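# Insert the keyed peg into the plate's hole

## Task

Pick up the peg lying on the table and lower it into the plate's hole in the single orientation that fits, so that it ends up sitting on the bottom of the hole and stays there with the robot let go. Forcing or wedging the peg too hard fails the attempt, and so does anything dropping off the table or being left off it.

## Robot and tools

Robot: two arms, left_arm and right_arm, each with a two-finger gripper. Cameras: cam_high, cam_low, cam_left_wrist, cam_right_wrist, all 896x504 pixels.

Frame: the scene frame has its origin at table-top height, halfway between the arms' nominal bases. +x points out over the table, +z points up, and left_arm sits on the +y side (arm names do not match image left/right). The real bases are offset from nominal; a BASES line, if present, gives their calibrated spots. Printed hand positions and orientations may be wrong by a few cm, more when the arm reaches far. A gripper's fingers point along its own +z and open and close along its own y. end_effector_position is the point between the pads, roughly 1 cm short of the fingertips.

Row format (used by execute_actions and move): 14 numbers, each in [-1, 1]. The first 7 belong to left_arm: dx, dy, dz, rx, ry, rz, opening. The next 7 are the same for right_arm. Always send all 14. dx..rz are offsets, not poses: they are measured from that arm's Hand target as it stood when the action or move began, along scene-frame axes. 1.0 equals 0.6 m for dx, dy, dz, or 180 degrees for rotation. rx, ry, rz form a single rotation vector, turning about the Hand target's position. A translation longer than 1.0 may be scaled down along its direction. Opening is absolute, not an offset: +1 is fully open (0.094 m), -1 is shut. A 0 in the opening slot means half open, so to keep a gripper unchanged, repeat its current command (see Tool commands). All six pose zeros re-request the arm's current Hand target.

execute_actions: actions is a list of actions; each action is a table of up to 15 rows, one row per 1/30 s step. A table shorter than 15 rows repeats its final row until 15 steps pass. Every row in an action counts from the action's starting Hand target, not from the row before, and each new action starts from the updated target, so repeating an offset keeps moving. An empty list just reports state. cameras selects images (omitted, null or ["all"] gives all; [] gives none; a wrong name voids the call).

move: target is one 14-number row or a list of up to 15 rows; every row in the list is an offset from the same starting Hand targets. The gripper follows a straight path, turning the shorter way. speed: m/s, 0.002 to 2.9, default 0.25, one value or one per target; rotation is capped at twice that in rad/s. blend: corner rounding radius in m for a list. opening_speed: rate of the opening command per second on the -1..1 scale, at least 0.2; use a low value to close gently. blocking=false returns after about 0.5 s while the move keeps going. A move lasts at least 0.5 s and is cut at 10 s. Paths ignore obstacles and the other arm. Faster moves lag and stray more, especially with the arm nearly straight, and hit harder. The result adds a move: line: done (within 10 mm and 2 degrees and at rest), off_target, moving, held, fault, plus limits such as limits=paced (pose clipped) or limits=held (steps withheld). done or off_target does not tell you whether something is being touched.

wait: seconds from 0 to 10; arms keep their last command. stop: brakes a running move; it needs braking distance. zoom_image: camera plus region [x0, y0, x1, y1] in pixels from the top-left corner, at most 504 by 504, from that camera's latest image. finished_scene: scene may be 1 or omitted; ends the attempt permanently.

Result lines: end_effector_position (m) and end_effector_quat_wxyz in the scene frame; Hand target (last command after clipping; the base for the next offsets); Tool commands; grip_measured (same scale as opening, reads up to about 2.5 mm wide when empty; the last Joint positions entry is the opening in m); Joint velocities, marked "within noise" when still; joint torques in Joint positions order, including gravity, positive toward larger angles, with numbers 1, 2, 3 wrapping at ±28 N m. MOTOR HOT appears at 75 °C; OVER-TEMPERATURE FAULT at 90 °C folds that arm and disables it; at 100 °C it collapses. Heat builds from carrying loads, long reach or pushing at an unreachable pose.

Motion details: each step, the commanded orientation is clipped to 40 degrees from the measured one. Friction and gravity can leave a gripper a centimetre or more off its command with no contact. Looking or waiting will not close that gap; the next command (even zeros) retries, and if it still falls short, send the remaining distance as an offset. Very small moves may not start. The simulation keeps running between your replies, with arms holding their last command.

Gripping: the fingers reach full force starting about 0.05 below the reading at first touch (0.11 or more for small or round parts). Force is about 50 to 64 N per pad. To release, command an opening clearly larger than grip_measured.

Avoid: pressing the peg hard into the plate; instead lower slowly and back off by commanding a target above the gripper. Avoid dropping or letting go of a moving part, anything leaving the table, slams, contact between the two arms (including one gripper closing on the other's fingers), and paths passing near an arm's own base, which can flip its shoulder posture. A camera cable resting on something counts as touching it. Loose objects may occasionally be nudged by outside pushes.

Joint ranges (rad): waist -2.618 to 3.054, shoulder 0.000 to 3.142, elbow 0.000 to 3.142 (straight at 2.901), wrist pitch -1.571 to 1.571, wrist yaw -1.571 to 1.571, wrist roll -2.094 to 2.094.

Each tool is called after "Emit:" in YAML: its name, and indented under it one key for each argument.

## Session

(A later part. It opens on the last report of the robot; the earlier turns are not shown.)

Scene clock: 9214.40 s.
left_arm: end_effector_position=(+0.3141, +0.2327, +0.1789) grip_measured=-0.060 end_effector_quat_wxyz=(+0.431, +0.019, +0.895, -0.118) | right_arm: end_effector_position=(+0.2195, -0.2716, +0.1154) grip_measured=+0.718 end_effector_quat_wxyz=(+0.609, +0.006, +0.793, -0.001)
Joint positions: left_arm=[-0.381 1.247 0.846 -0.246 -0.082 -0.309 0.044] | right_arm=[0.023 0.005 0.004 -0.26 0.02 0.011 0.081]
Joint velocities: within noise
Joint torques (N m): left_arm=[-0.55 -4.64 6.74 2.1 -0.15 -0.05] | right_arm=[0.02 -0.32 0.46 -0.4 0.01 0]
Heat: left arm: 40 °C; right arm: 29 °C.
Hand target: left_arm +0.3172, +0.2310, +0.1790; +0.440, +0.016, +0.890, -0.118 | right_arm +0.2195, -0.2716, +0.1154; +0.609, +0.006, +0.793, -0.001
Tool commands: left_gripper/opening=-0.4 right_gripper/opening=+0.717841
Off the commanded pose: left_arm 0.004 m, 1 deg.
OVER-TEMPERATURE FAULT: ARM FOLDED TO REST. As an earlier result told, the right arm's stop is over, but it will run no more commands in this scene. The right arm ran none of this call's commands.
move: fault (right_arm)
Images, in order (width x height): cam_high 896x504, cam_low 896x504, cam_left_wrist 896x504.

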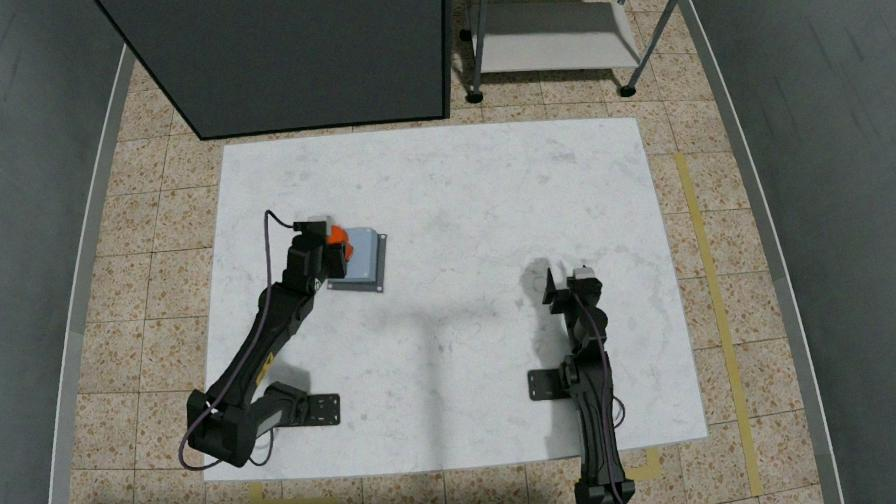

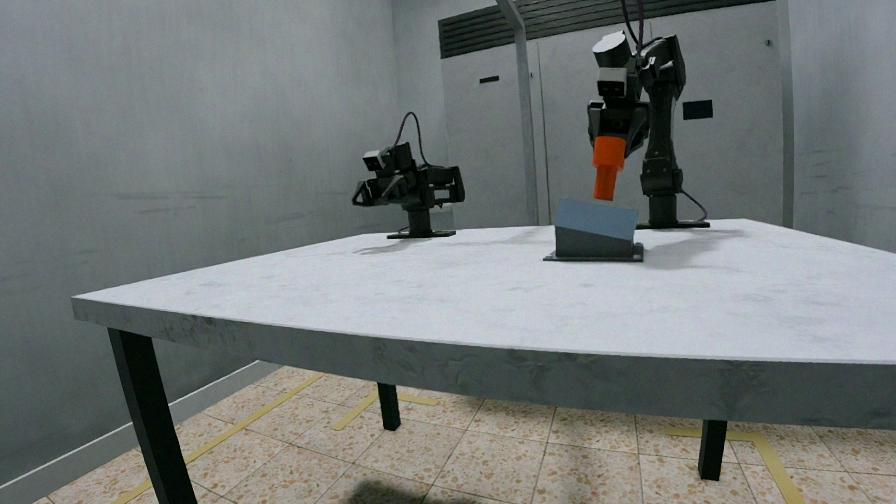

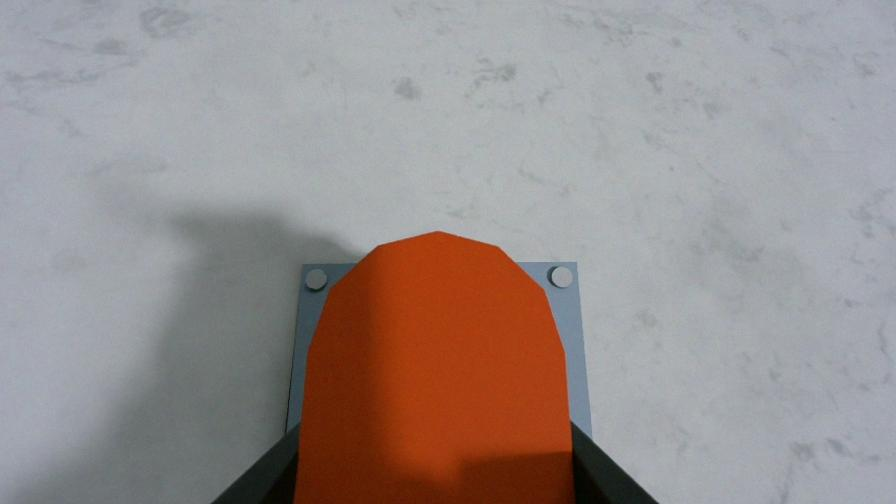

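Emit:
move:
  target: [0.0017, -0.0003, -0.0105, -0.0004, -0.0018, 0.0032, -0.4, 0, 0, 0, 0, 0, 0, 0.45]
  speed: 0.03
  cameras: ["cam_high", "cam_low", "cam_left_wrist"]

Emit:
zoom_image:
  camera: "cam_left_wrist"
  region: [285, 240, 325, 280]

Emit:
zoom_image:
  camera: "cam_left_wrist"
  region: [560, 240, 600, 280]

Emit:
zoom_image:
  camera: "cam_left_wrist"
  region: [265, 400, 305, 440]

Emit:
zoom_image:
  camera: "cam_left_wrist"
  region: [575, 400, 615, 440]

Emit:
zoom_image:
  camera: "cam_low"
  region: [580, 155, 640, 215]

Emit:
zoom_image:
  camera: "cam_high"
  region: [330, 230, 370, 270]

Scene clock: 9457.33 s.
left_arm: end_effector_position=(+0.3155, +0.2330, +0.1729) grip_measured=-0.060 end_effector_quat_wxyz=(+0.434, +0.014, +0.893, -0.117) | right_arm: end_effector_position=(+0.2195, -0.2716, +0.1154) grip_measured=+0.718 end_effector_quat_wxyz=(+0.609, +0.006, +0.793, -0.001)
Joint positions: left_arm=[-0.385 1.254 0.822 -0.209 -0.095 -0.317 0.044] | right_arm=[0.023 0.005 0.004 -0.26 0.02 0.011 0.081]
Joint velocities: within noise
Joint torques (N m): left_arm=[-0.68 -4.67 6.65 2.05 -0.17 -0.05] | right_arm=[0.03 -0.32 0.44 -0.4 0.01 0]
Heat: left arm: 46 °C; right arm: 29 °C.
Hand target: left_arm +0.3182, +0.2308, +0.1727; +0.443, +0.012, +0.889, -0.116 | right_arm +0.2195, -0.2716, +0.1154; +0.609, +0.006, +0.793, -0.001
Tool commands: left_gripper/opening=-0.4 right_gripper/opening=+0.717841
Off the commanded pose: left_arm 0.004 m, 1 deg.
OVER-TEMPERATURE FAULT: ARM FOLDED TO REST. As an earlier result told, the right arm's stop is over, but it will run no more commands in this scene. The right arm ran none of this call's commands.
move: fault (right_arm)
Images, in order (width x height): cam_high 896x504, cam_low 896x504, cam_left_wrist 896x504.

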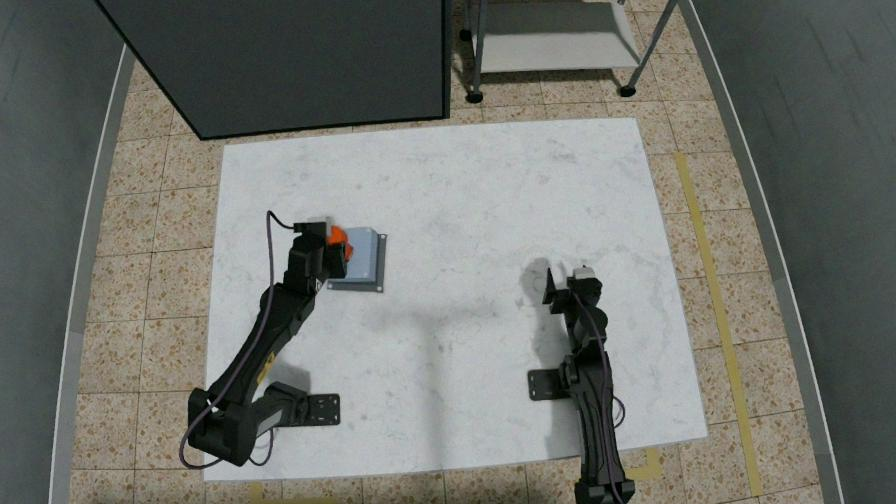

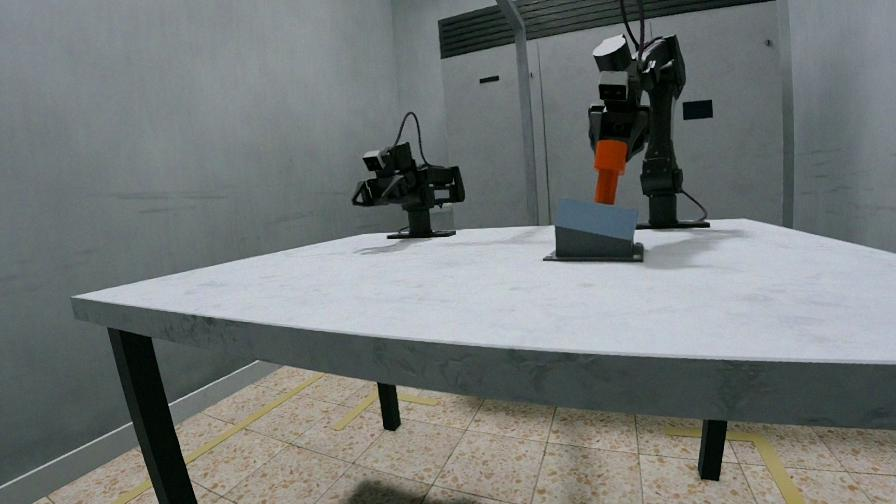

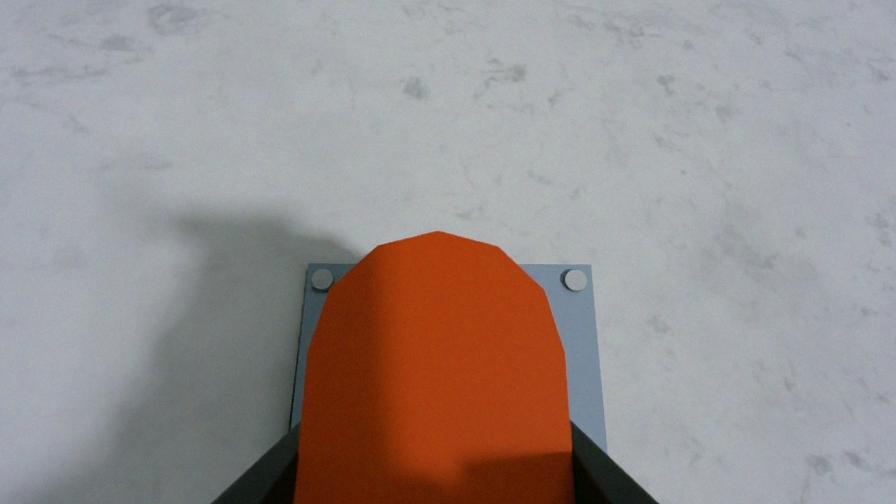

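Scaled by 12.600 from the camera's 896x504 image, which has a finer 1280x720 frame.

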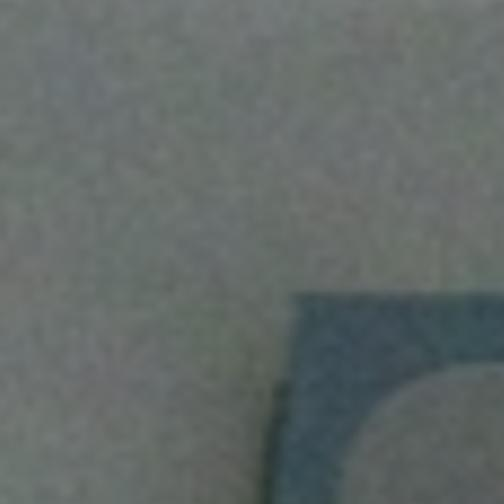

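Scaled by 12.600 from the camera's 896x504 image, which has a finer 1280x720 frame.

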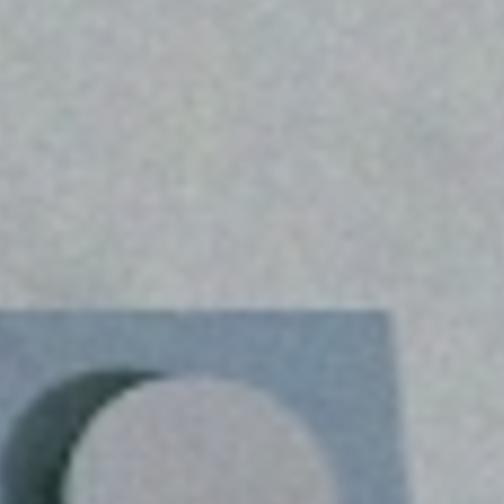

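Scaled by 12.600 from the camera's 896x504 image, which has a finer 1280x720 frame.

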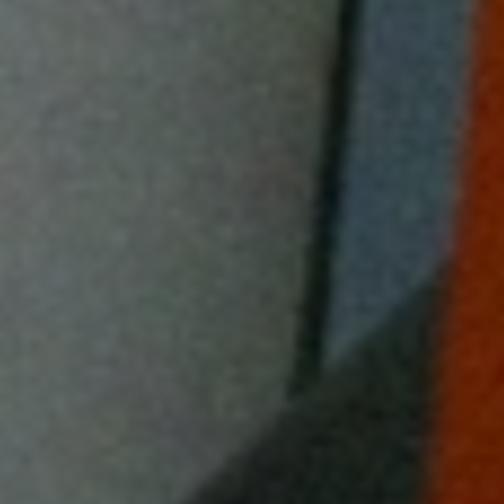

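Scaled by 12.600 from the camera's 896x504 image, which has a finer 1280x720 frame.

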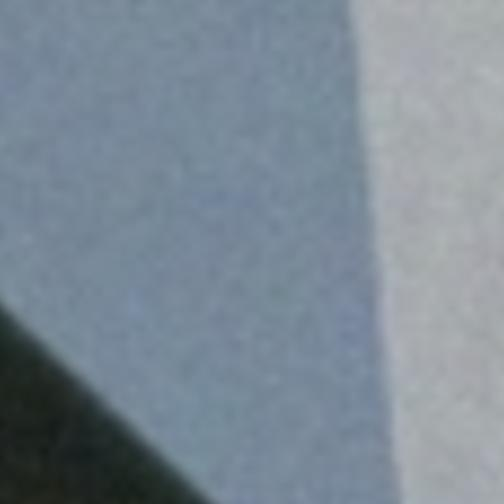

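Scaled by 8.400 from the camera's 896x504 image, which has a finer 1280x720 frame.

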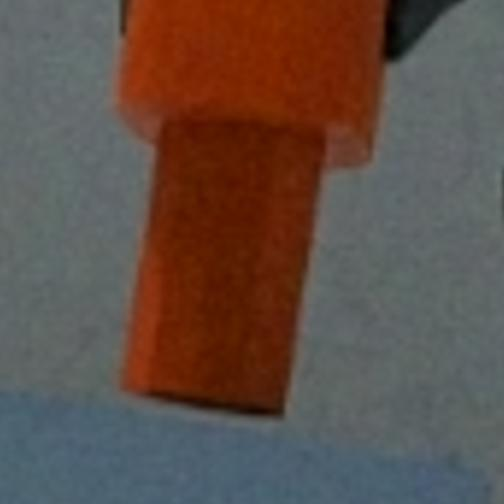

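Scaled by 12.600 from the camera's 896x504 image, which has a finer 1280x720 frame.

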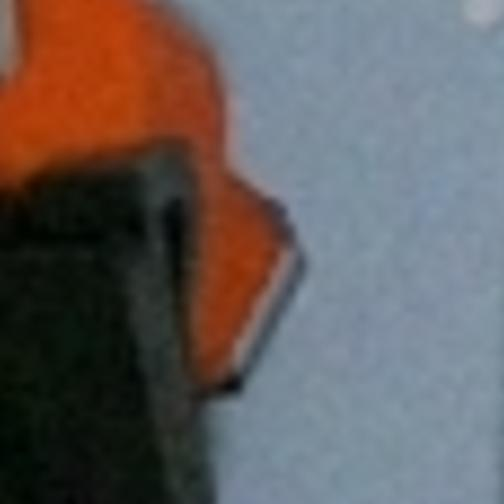

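Emit:
move:
  target: [-0.0008, -0.0025, -0.003, -0.0028, 0.0011, 0, -0.4, 0, 0, 0, 0, 0, 0, 0.45]
  speed: 0.03
  cameras: ["cam_high", "cam_low", "cam_left_wrist"]

Emit:
zoom_image:
  camera: "cam_left_wrist"
  region: [285, 240, 325, 280]

Emit:
zoom_image:
  camera: "cam_left_wrist"
  region: [565, 240, 605, 280]

Emit:
zoom_image:
  camera: "cam_left_wrist"
  region: [270, 400, 310, 440]

Emit:
zoom_image:
  camera: "cam_left_wrist"
  region: [575, 400, 615, 440]

Emit:
zoom_image:
  camera: "cam_low"
  region: [580, 155, 640, 215]

Emit:
zoom_image:
  camera: "cam_high"
  region: [330, 230, 370, 270]

Scene clock: 9555.63 s.
left_arm: end_effector_position=(+0.3164, +0.2326, +0.1742) grip_measured=-0.060 end_effector_quat_wxyz=(+0.436, +0.010, +0.892, -0.119) | right_arm: end_effector_position=(+0.2195, -0.2716, +0.1154) grip_measured=+0.718 end_effector_quat_wxyz=(+0.609, +0.006, +0.793, -0.001)
Joint positions: left_arm=[-0.385 1.254 0.822 -0.202 -0.095 -0.326 0.044] | right_arm=[0.023 0.005 0.004 -0.26 0.02 0.011 0.081]
Joint velocities: within noise
Joint torques (N m): left_arm=[-0.83 -4.51 6.28 2.08 -0.12 -0.09] | right_arm=[0.02 -0.32 0.46 -0.4 0.02 0]
Heat: left arm: 49 °C; right arm: 29 °C.
Hand target: left_arm +0.3177, +0.2294, +0.1709; +0.441, +0.010, +0.889, -0.120 | right_arm +0.2195, -0.2716, +0.1154; +0.609, +0.006, +0.793, -0.001
Tool commands: left_gripper/opening=-0.4 right_gripper/opening=+0.717841
Off the commanded pose: left_arm 0.005 m, 1 deg.
OVER-TEMPERATURE FAULT: ARM FOLDED TO REST. As an earlier result told, the right arm's stop is over, but it will run no more commands in this scene. The right arm ran none of this call's commands.
move: fault (right_arm)
Images, in order (width x height): cam_high 896x504, cam_low 896x504, cam_left_wrist 896x504.

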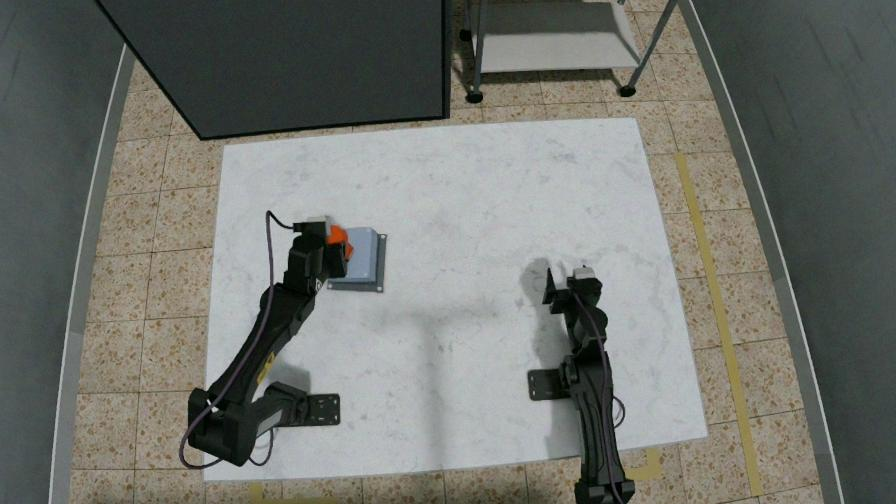

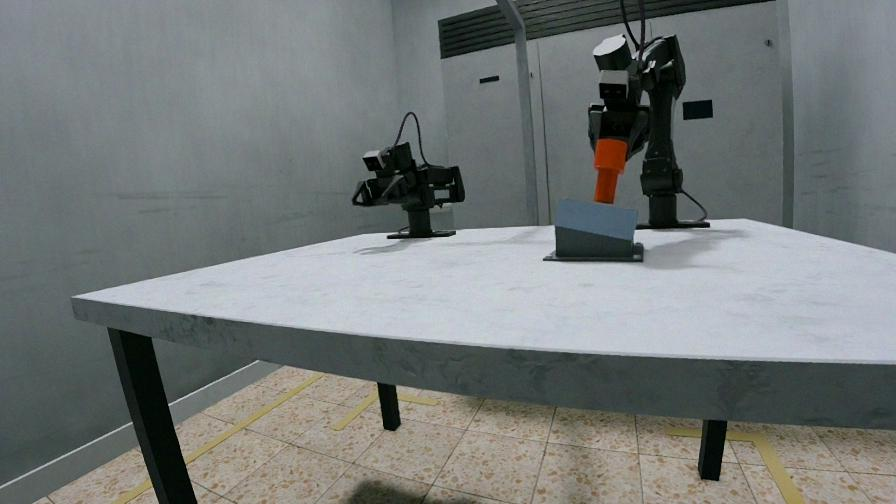

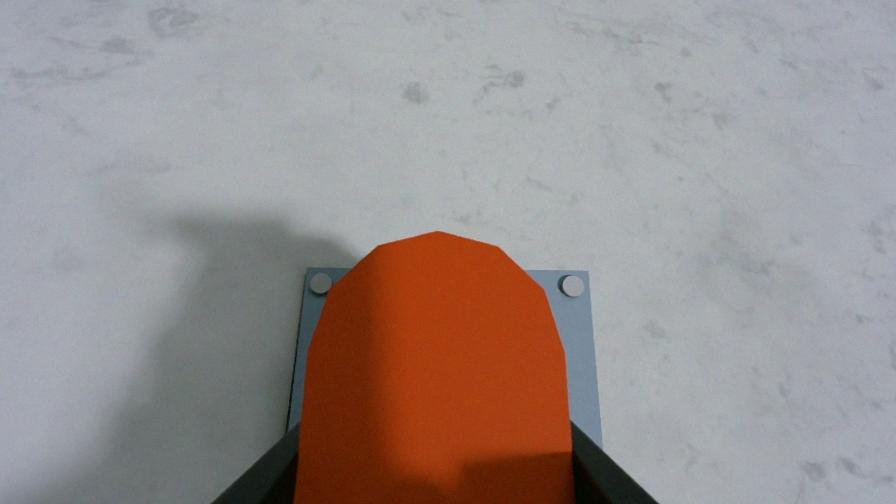

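Scaled by 12.600 from the camera's 896x504 image, which has a finer 1280x720 frame.

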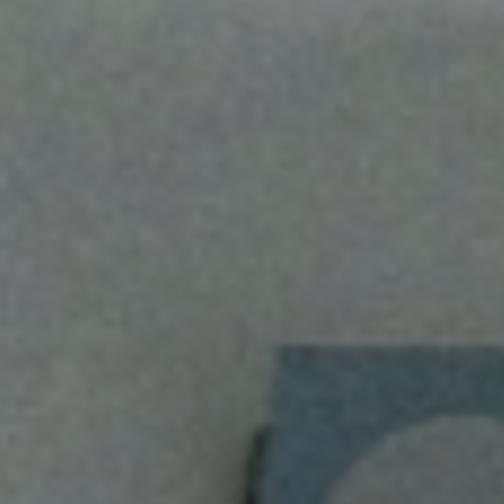

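Scaled by 12.600 from the camera's 896x504 image, which has a finer 1280x720 frame.

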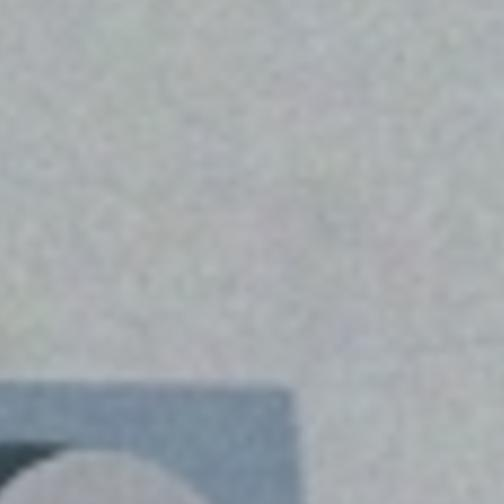

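Scaled by 12.600 from the camera's 896x504 image, which has a finer 1280x720 frame.

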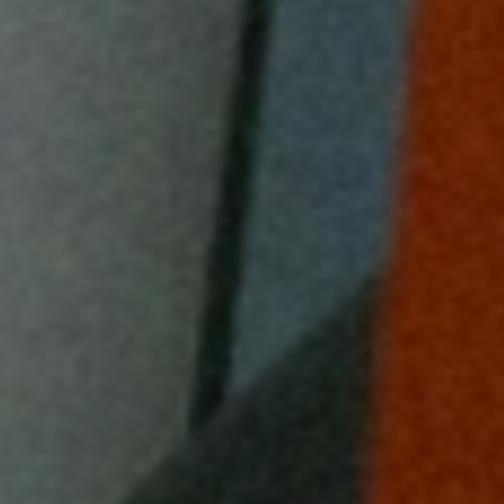

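Scaled by 12.600 from the camera's 896x504 image, which has a finer 1280x720 frame.

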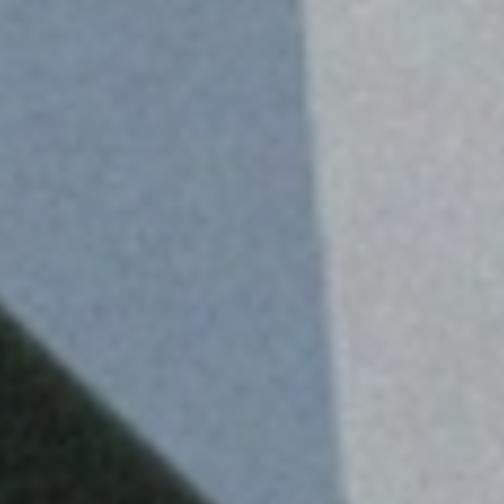

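Scaled by 8.400 from the camera's 896x504 image, which has a finer 1280x720 frame.

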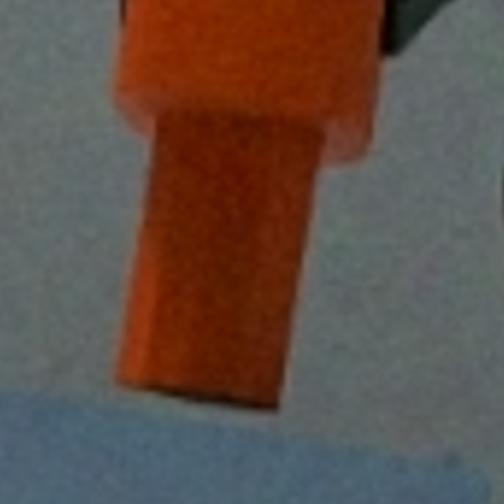

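Scaled by 12.600 from the camera's 896x504 image, which has a finer 1280x720 frame.

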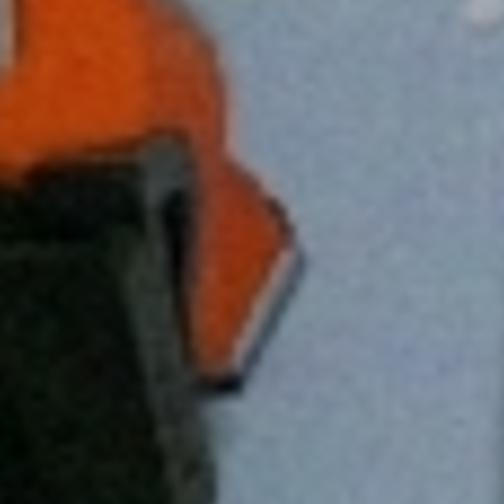

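Emit:
move:
  target: [-0.0017, -0.0017, -0.006, 0, 0.0055, -0.0017, -0.4, 0, 0, 0, 0, 0, 0, 0.45]
  speed: 0.03
  cameras: ["cam_high", "cam_low", "cam_left_wrist"]

Emit:
zoom_image:
  camera: "cam_left_wrist"
  region: [285, 240, 325, 280]

Emit:
zoom_image:
  camera: "cam_left_wrist"
  region: [565, 240, 605, 280]

Emit:
zoom_image:
  camera: "cam_left_wrist"
  region: [270, 400, 310, 440]

Emit:
zoom_image:
  camera: "cam_left_wrist"
  region: [575, 400, 615, 440]

Emit:
zoom_image:
  camera: "cam_low"
  region: [580, 155, 640, 215]

Emit:
zoom_image:
  camera: "cam_high"
  region: [330, 230, 370, 270]

Scene clock: 9591.93 s.
left_arm: end_effector_position=(+0.3169, +0.2324, +0.1711) grip_measured=-0.060 end_effector_quat_wxyz=(+0.433, +0.009, +0.894, -0.119) | right_arm: end_effector_position=(+0.2195, -0.2716, +0.1154) grip_measured=+0.718 end_effector_quat_wxyz=(+0.609, +0.006, +0.793, -0.001)
Joint positions: left_arm=[-0.385 1.264 0.822 -0.202 -0.095 -0.328 0.044] | right_arm=[0.023 0.005 0.004 -0.26 0.02 0.011 0.081]
Joint velocities: within noise
Joint torques (N m): left_arm=[-0.81 -4.7 6.52 1.99 -0.05 -0.05] | right_arm=[0.02 -0.32 0.46 -0.4 0.02 0]
Heat: left arm: 48 °C; right arm: 29 °C.
Hand target: left_arm +0.3167, +0.2283, +0.1673; +0.433, +0.011, +0.893, -0.121 | right_arm +0.2195, -0.2716, +0.1154; +0.609, +0.006, +0.793, -0.001
Tool commands: left_gripper/opening=-0.4 right_gripper/opening=+0.717841
Off the commanded pose: left_arm 0.006 m, 0 deg.
OVER-TEMPERATURE FAULT: ARM FOLDED TO REST. As an earlier result told, the right arm's stop is over, but it will run no more commands in this scene. The right arm ran none of this call's commands.
move: fault (right_arm)
Images, in order (width x height): cam_high 896x504, cam_low 896x504, cam_left_wrist 896x504.

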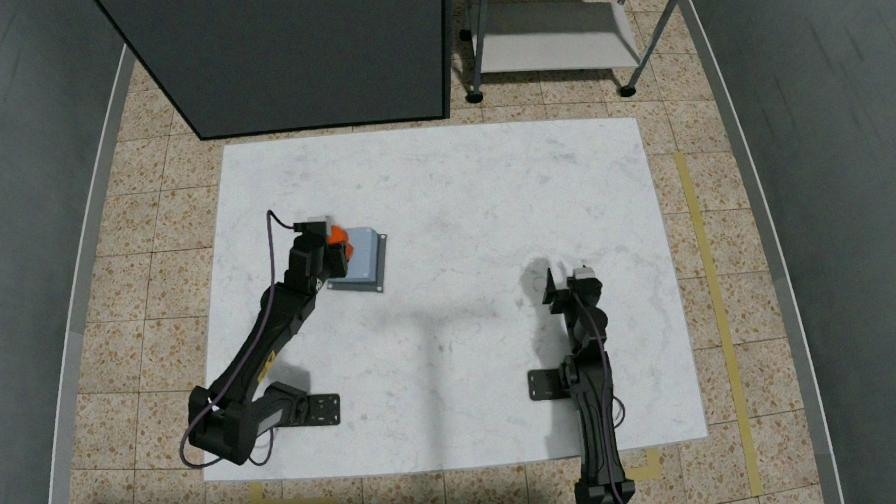

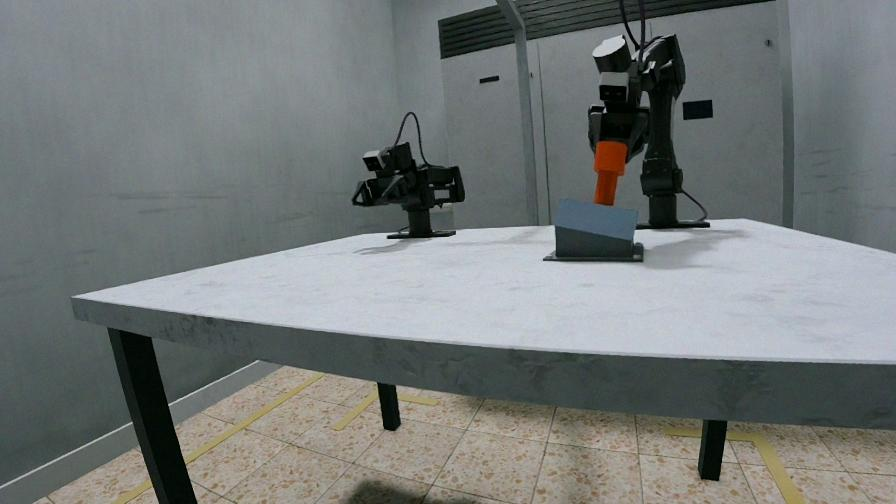

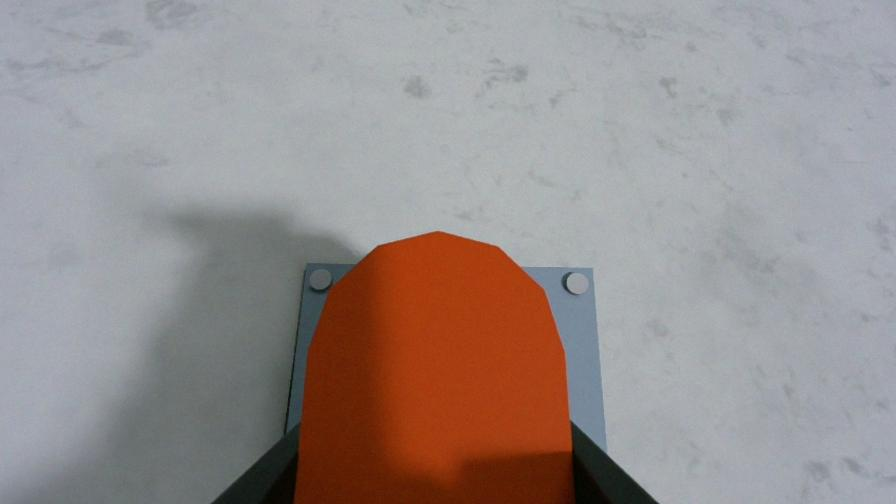

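Scaled by 12.600 from the camera's 896x504 image, which has a finer 1280x720 frame.

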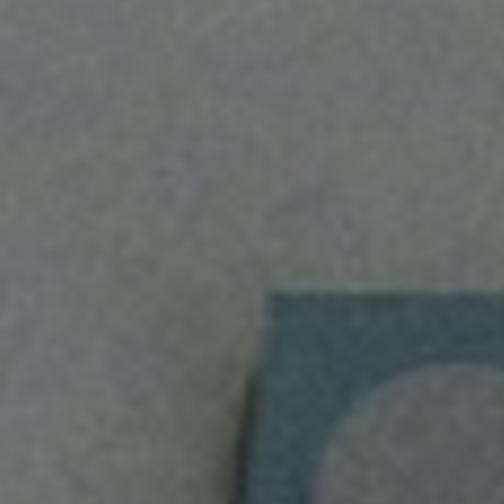

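Scaled by 12.600 from the camera's 896x504 image, which has a finer 1280x720 frame.

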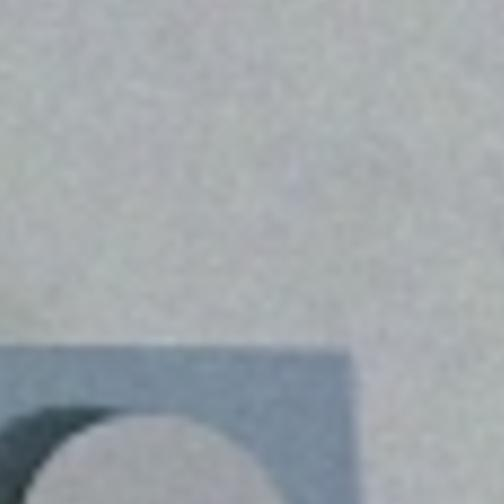

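Scaled by 12.600 from the camera's 896x504 image, which has a finer 1280x720 frame.

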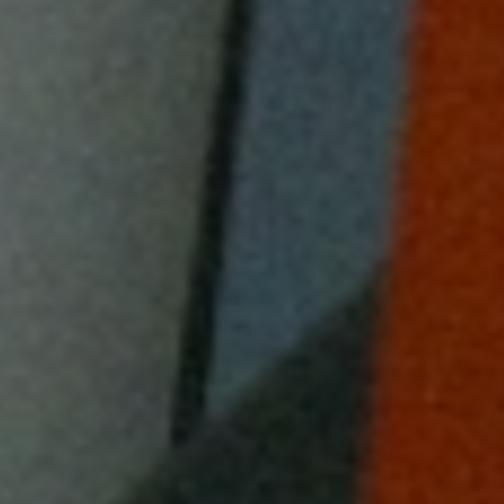

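Scaled by 12.600 from the camera's 896x504 image, which has a finer 1280x720 frame.

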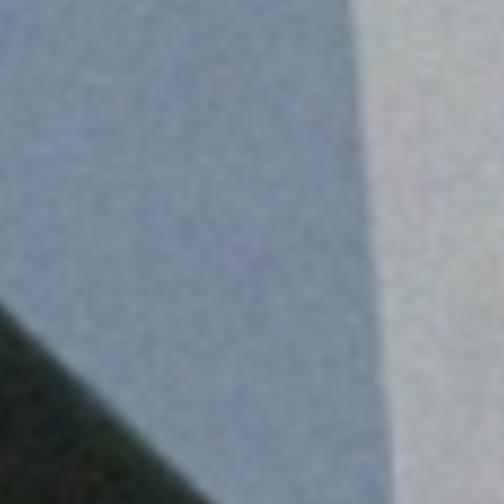

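Scaled by 8.400 from the camera's 896x504 image, which has a finer 1280x720 frame.

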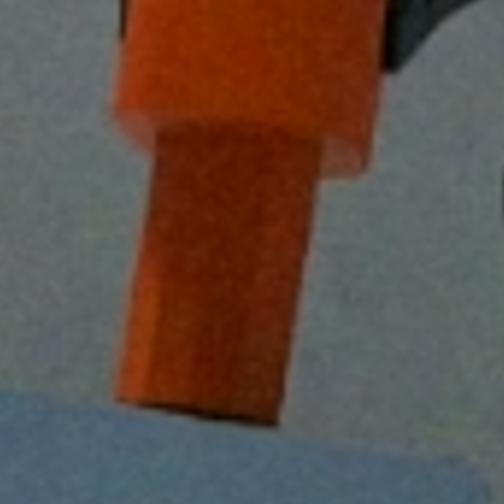

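Scaled by 12.600 from the camera's 896x504 image, which has a finer 1280x720 frame.

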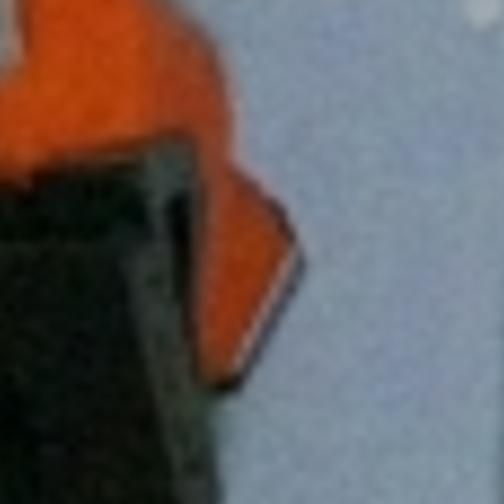

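Emit:
move:
  target:
    - [0.0013, 0.0078, 0.0745, 0.0004, -0.005, -0.0035, -0.4, 0, 0, 0, 0, 0, 0, 0.45]
    - [0.0017, 0.0067, 0.0195, 0.0004, -0.005, -0.0035, -0.4, 0, 0, 0, 0, 0, 0, 0.45]
    - [0.003, 0.0037, 0.0055, 0.0004, -0.005, -0.0035, -0.4, 0, 0, 0, 0, 0, 0, 0.45]
  speed: [0.06, 0.05, 0.03]
  cameras: ["cam_high", "cam_low", "cam_left_wrist"]

Emit:
zoom_image:
  camera: "cam_left_wrist"
  region: [285, 240, 325, 280]

Emit:
zoom_image:
  camera: "cam_left_wrist"
  region: [565, 240, 605, 280]

Emit:
zoom_image:
  camera: "cam_left_wrist"
  region: [270, 400, 310, 440]

Emit:
zoom_image:
  camera: "cam_left_wrist"
  region: [575, 400, 615, 440]

Emit:
zoom_image:
  camera: "cam_low"
  region: [580, 155, 640, 215]

Emit:
zoom_image:
  camera: "cam_high"
  region: [330, 230, 370, 270]

Scene clock: 9669.27 s.
left_arm: end_effector_position=(+0.3152, +0.2299, +0.1695) grip_measured=-0.060 end_effector_quat_wxyz=(+0.430, +0.018, +0.894, -0.122) | right_arm: end_effector_position=(+0.2195, -0.2716, +0.1154) grip_measured=+0.718 end_effector_quat_wxyz=(+0.609, +0.006, +0.793, -0.001)
Joint positions: left_arm=[-0.385 1.262 0.818 -0.202 -0.078 -0.316 0.044] | right_arm=[0.023 0.005 0.004 -0.26 0.02 0.011 0.081]
Joint velocities: within noise
Joint torques (N m): left_arm=[0.27 -5.18 6.57 2.11 -0.04 0.02] | right_arm=[0.02 -0.32 0.46 -0.4 0.02 0]
Heat: left arm: 47 °C; right arm: 29 °C.
Hand target: left_arm +0.3184, +0.2306, +0.1705; +0.440, +0.017, +0.890, -0.123 | right_arm +0.2195, -0.2716, +0.1154; +0.609, +0.006, +0.793, -0.001
Tool commands: left_gripper/opening=-0.4 right_gripper/opening=+0.717841
Off the commanded pose: left_arm 0.004 m, 1 deg.
OVER-TEMPERATURE FAULT: ARM FOLDED TO REST. As an earlier result told, the right arm's stop is over, but it will run no more commands in this scene. The right arm ran none of this call's commands.
move: fault (right_arm)
Images, in order (width x height): cam_high 896x504, cam_low 896x504, cam_left_wrist 896x504.

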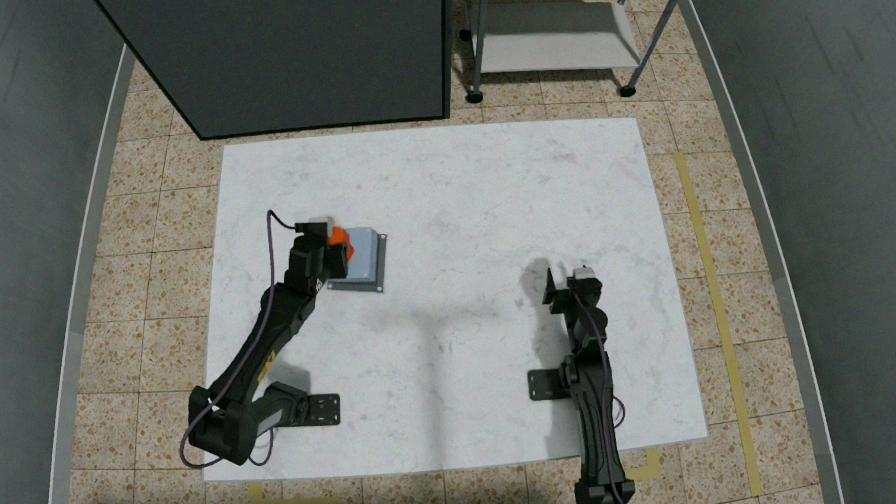

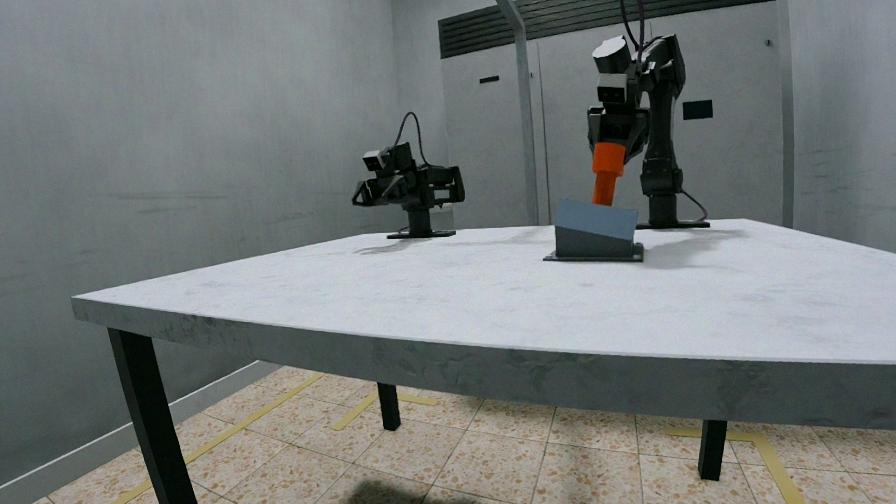

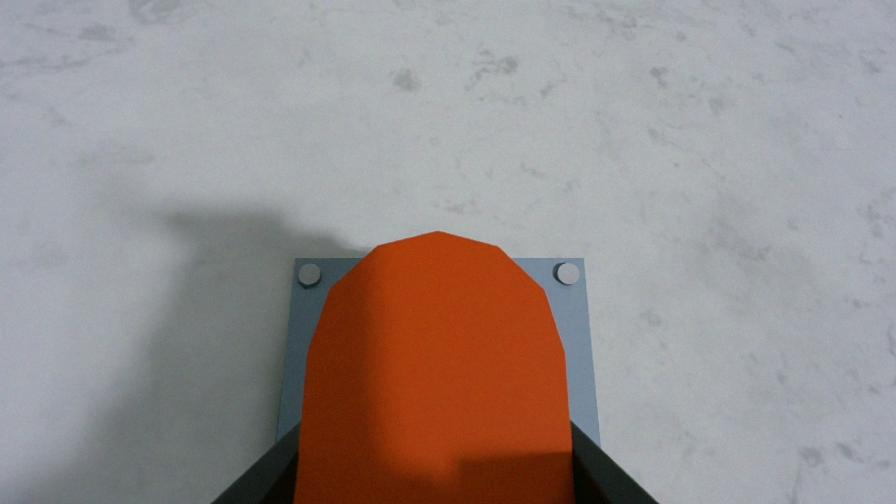

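Scaled by 12.600 from the camera's 896x504 image, which has a finer 1280x720 frame.

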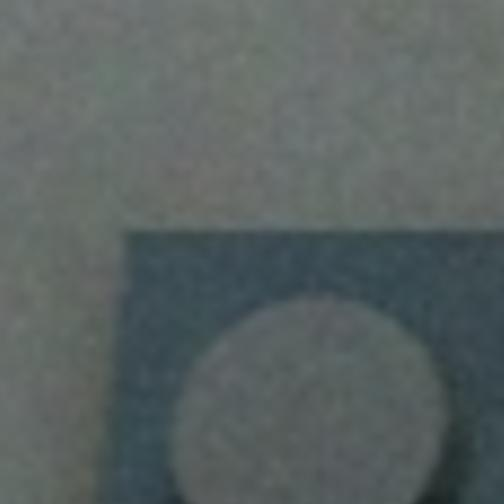

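Scaled by 12.600 from the camera's 896x504 image, which has a finer 1280x720 frame.

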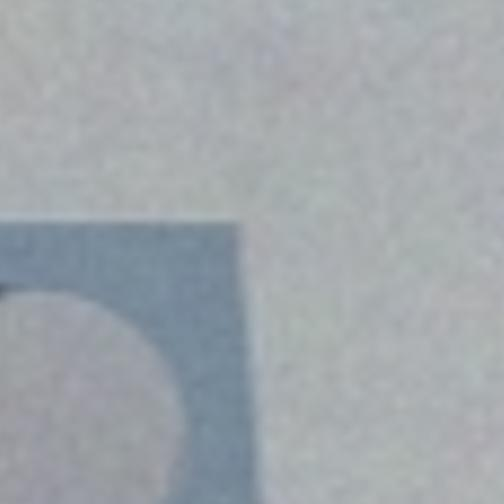

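Scaled by 12.600 from the camera's 896x504 image, which has a finer 1280x720 frame.

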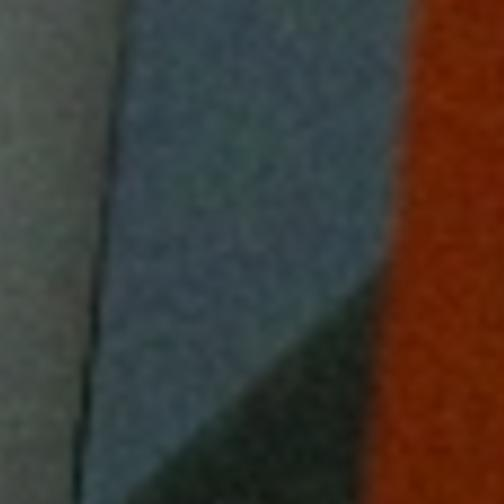

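Scaled by 12.600 from the camera's 896x504 image, which has a finer 1280x720 frame.

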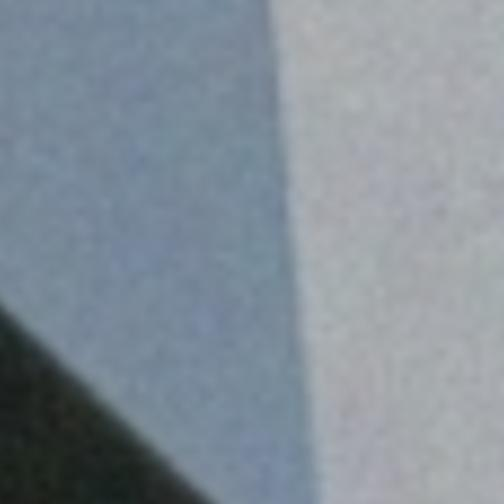

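Scaled by 8.400 from the camera's 896x504 image, which has a finer 1280x720 frame.

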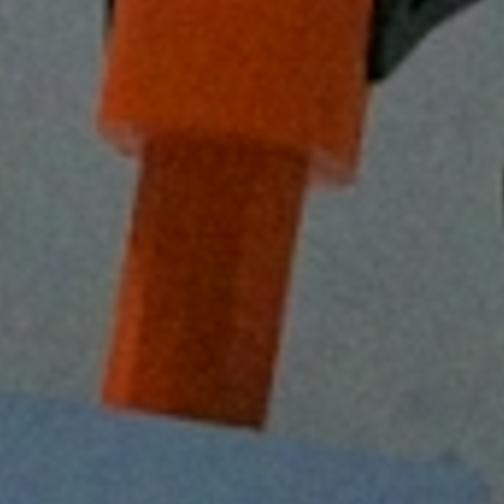

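Scaled by 12.600 from the camera's 896x504 image, which has a finer 1280x720 frame.

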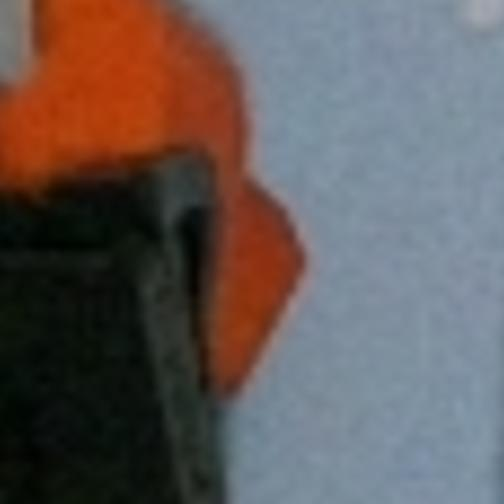

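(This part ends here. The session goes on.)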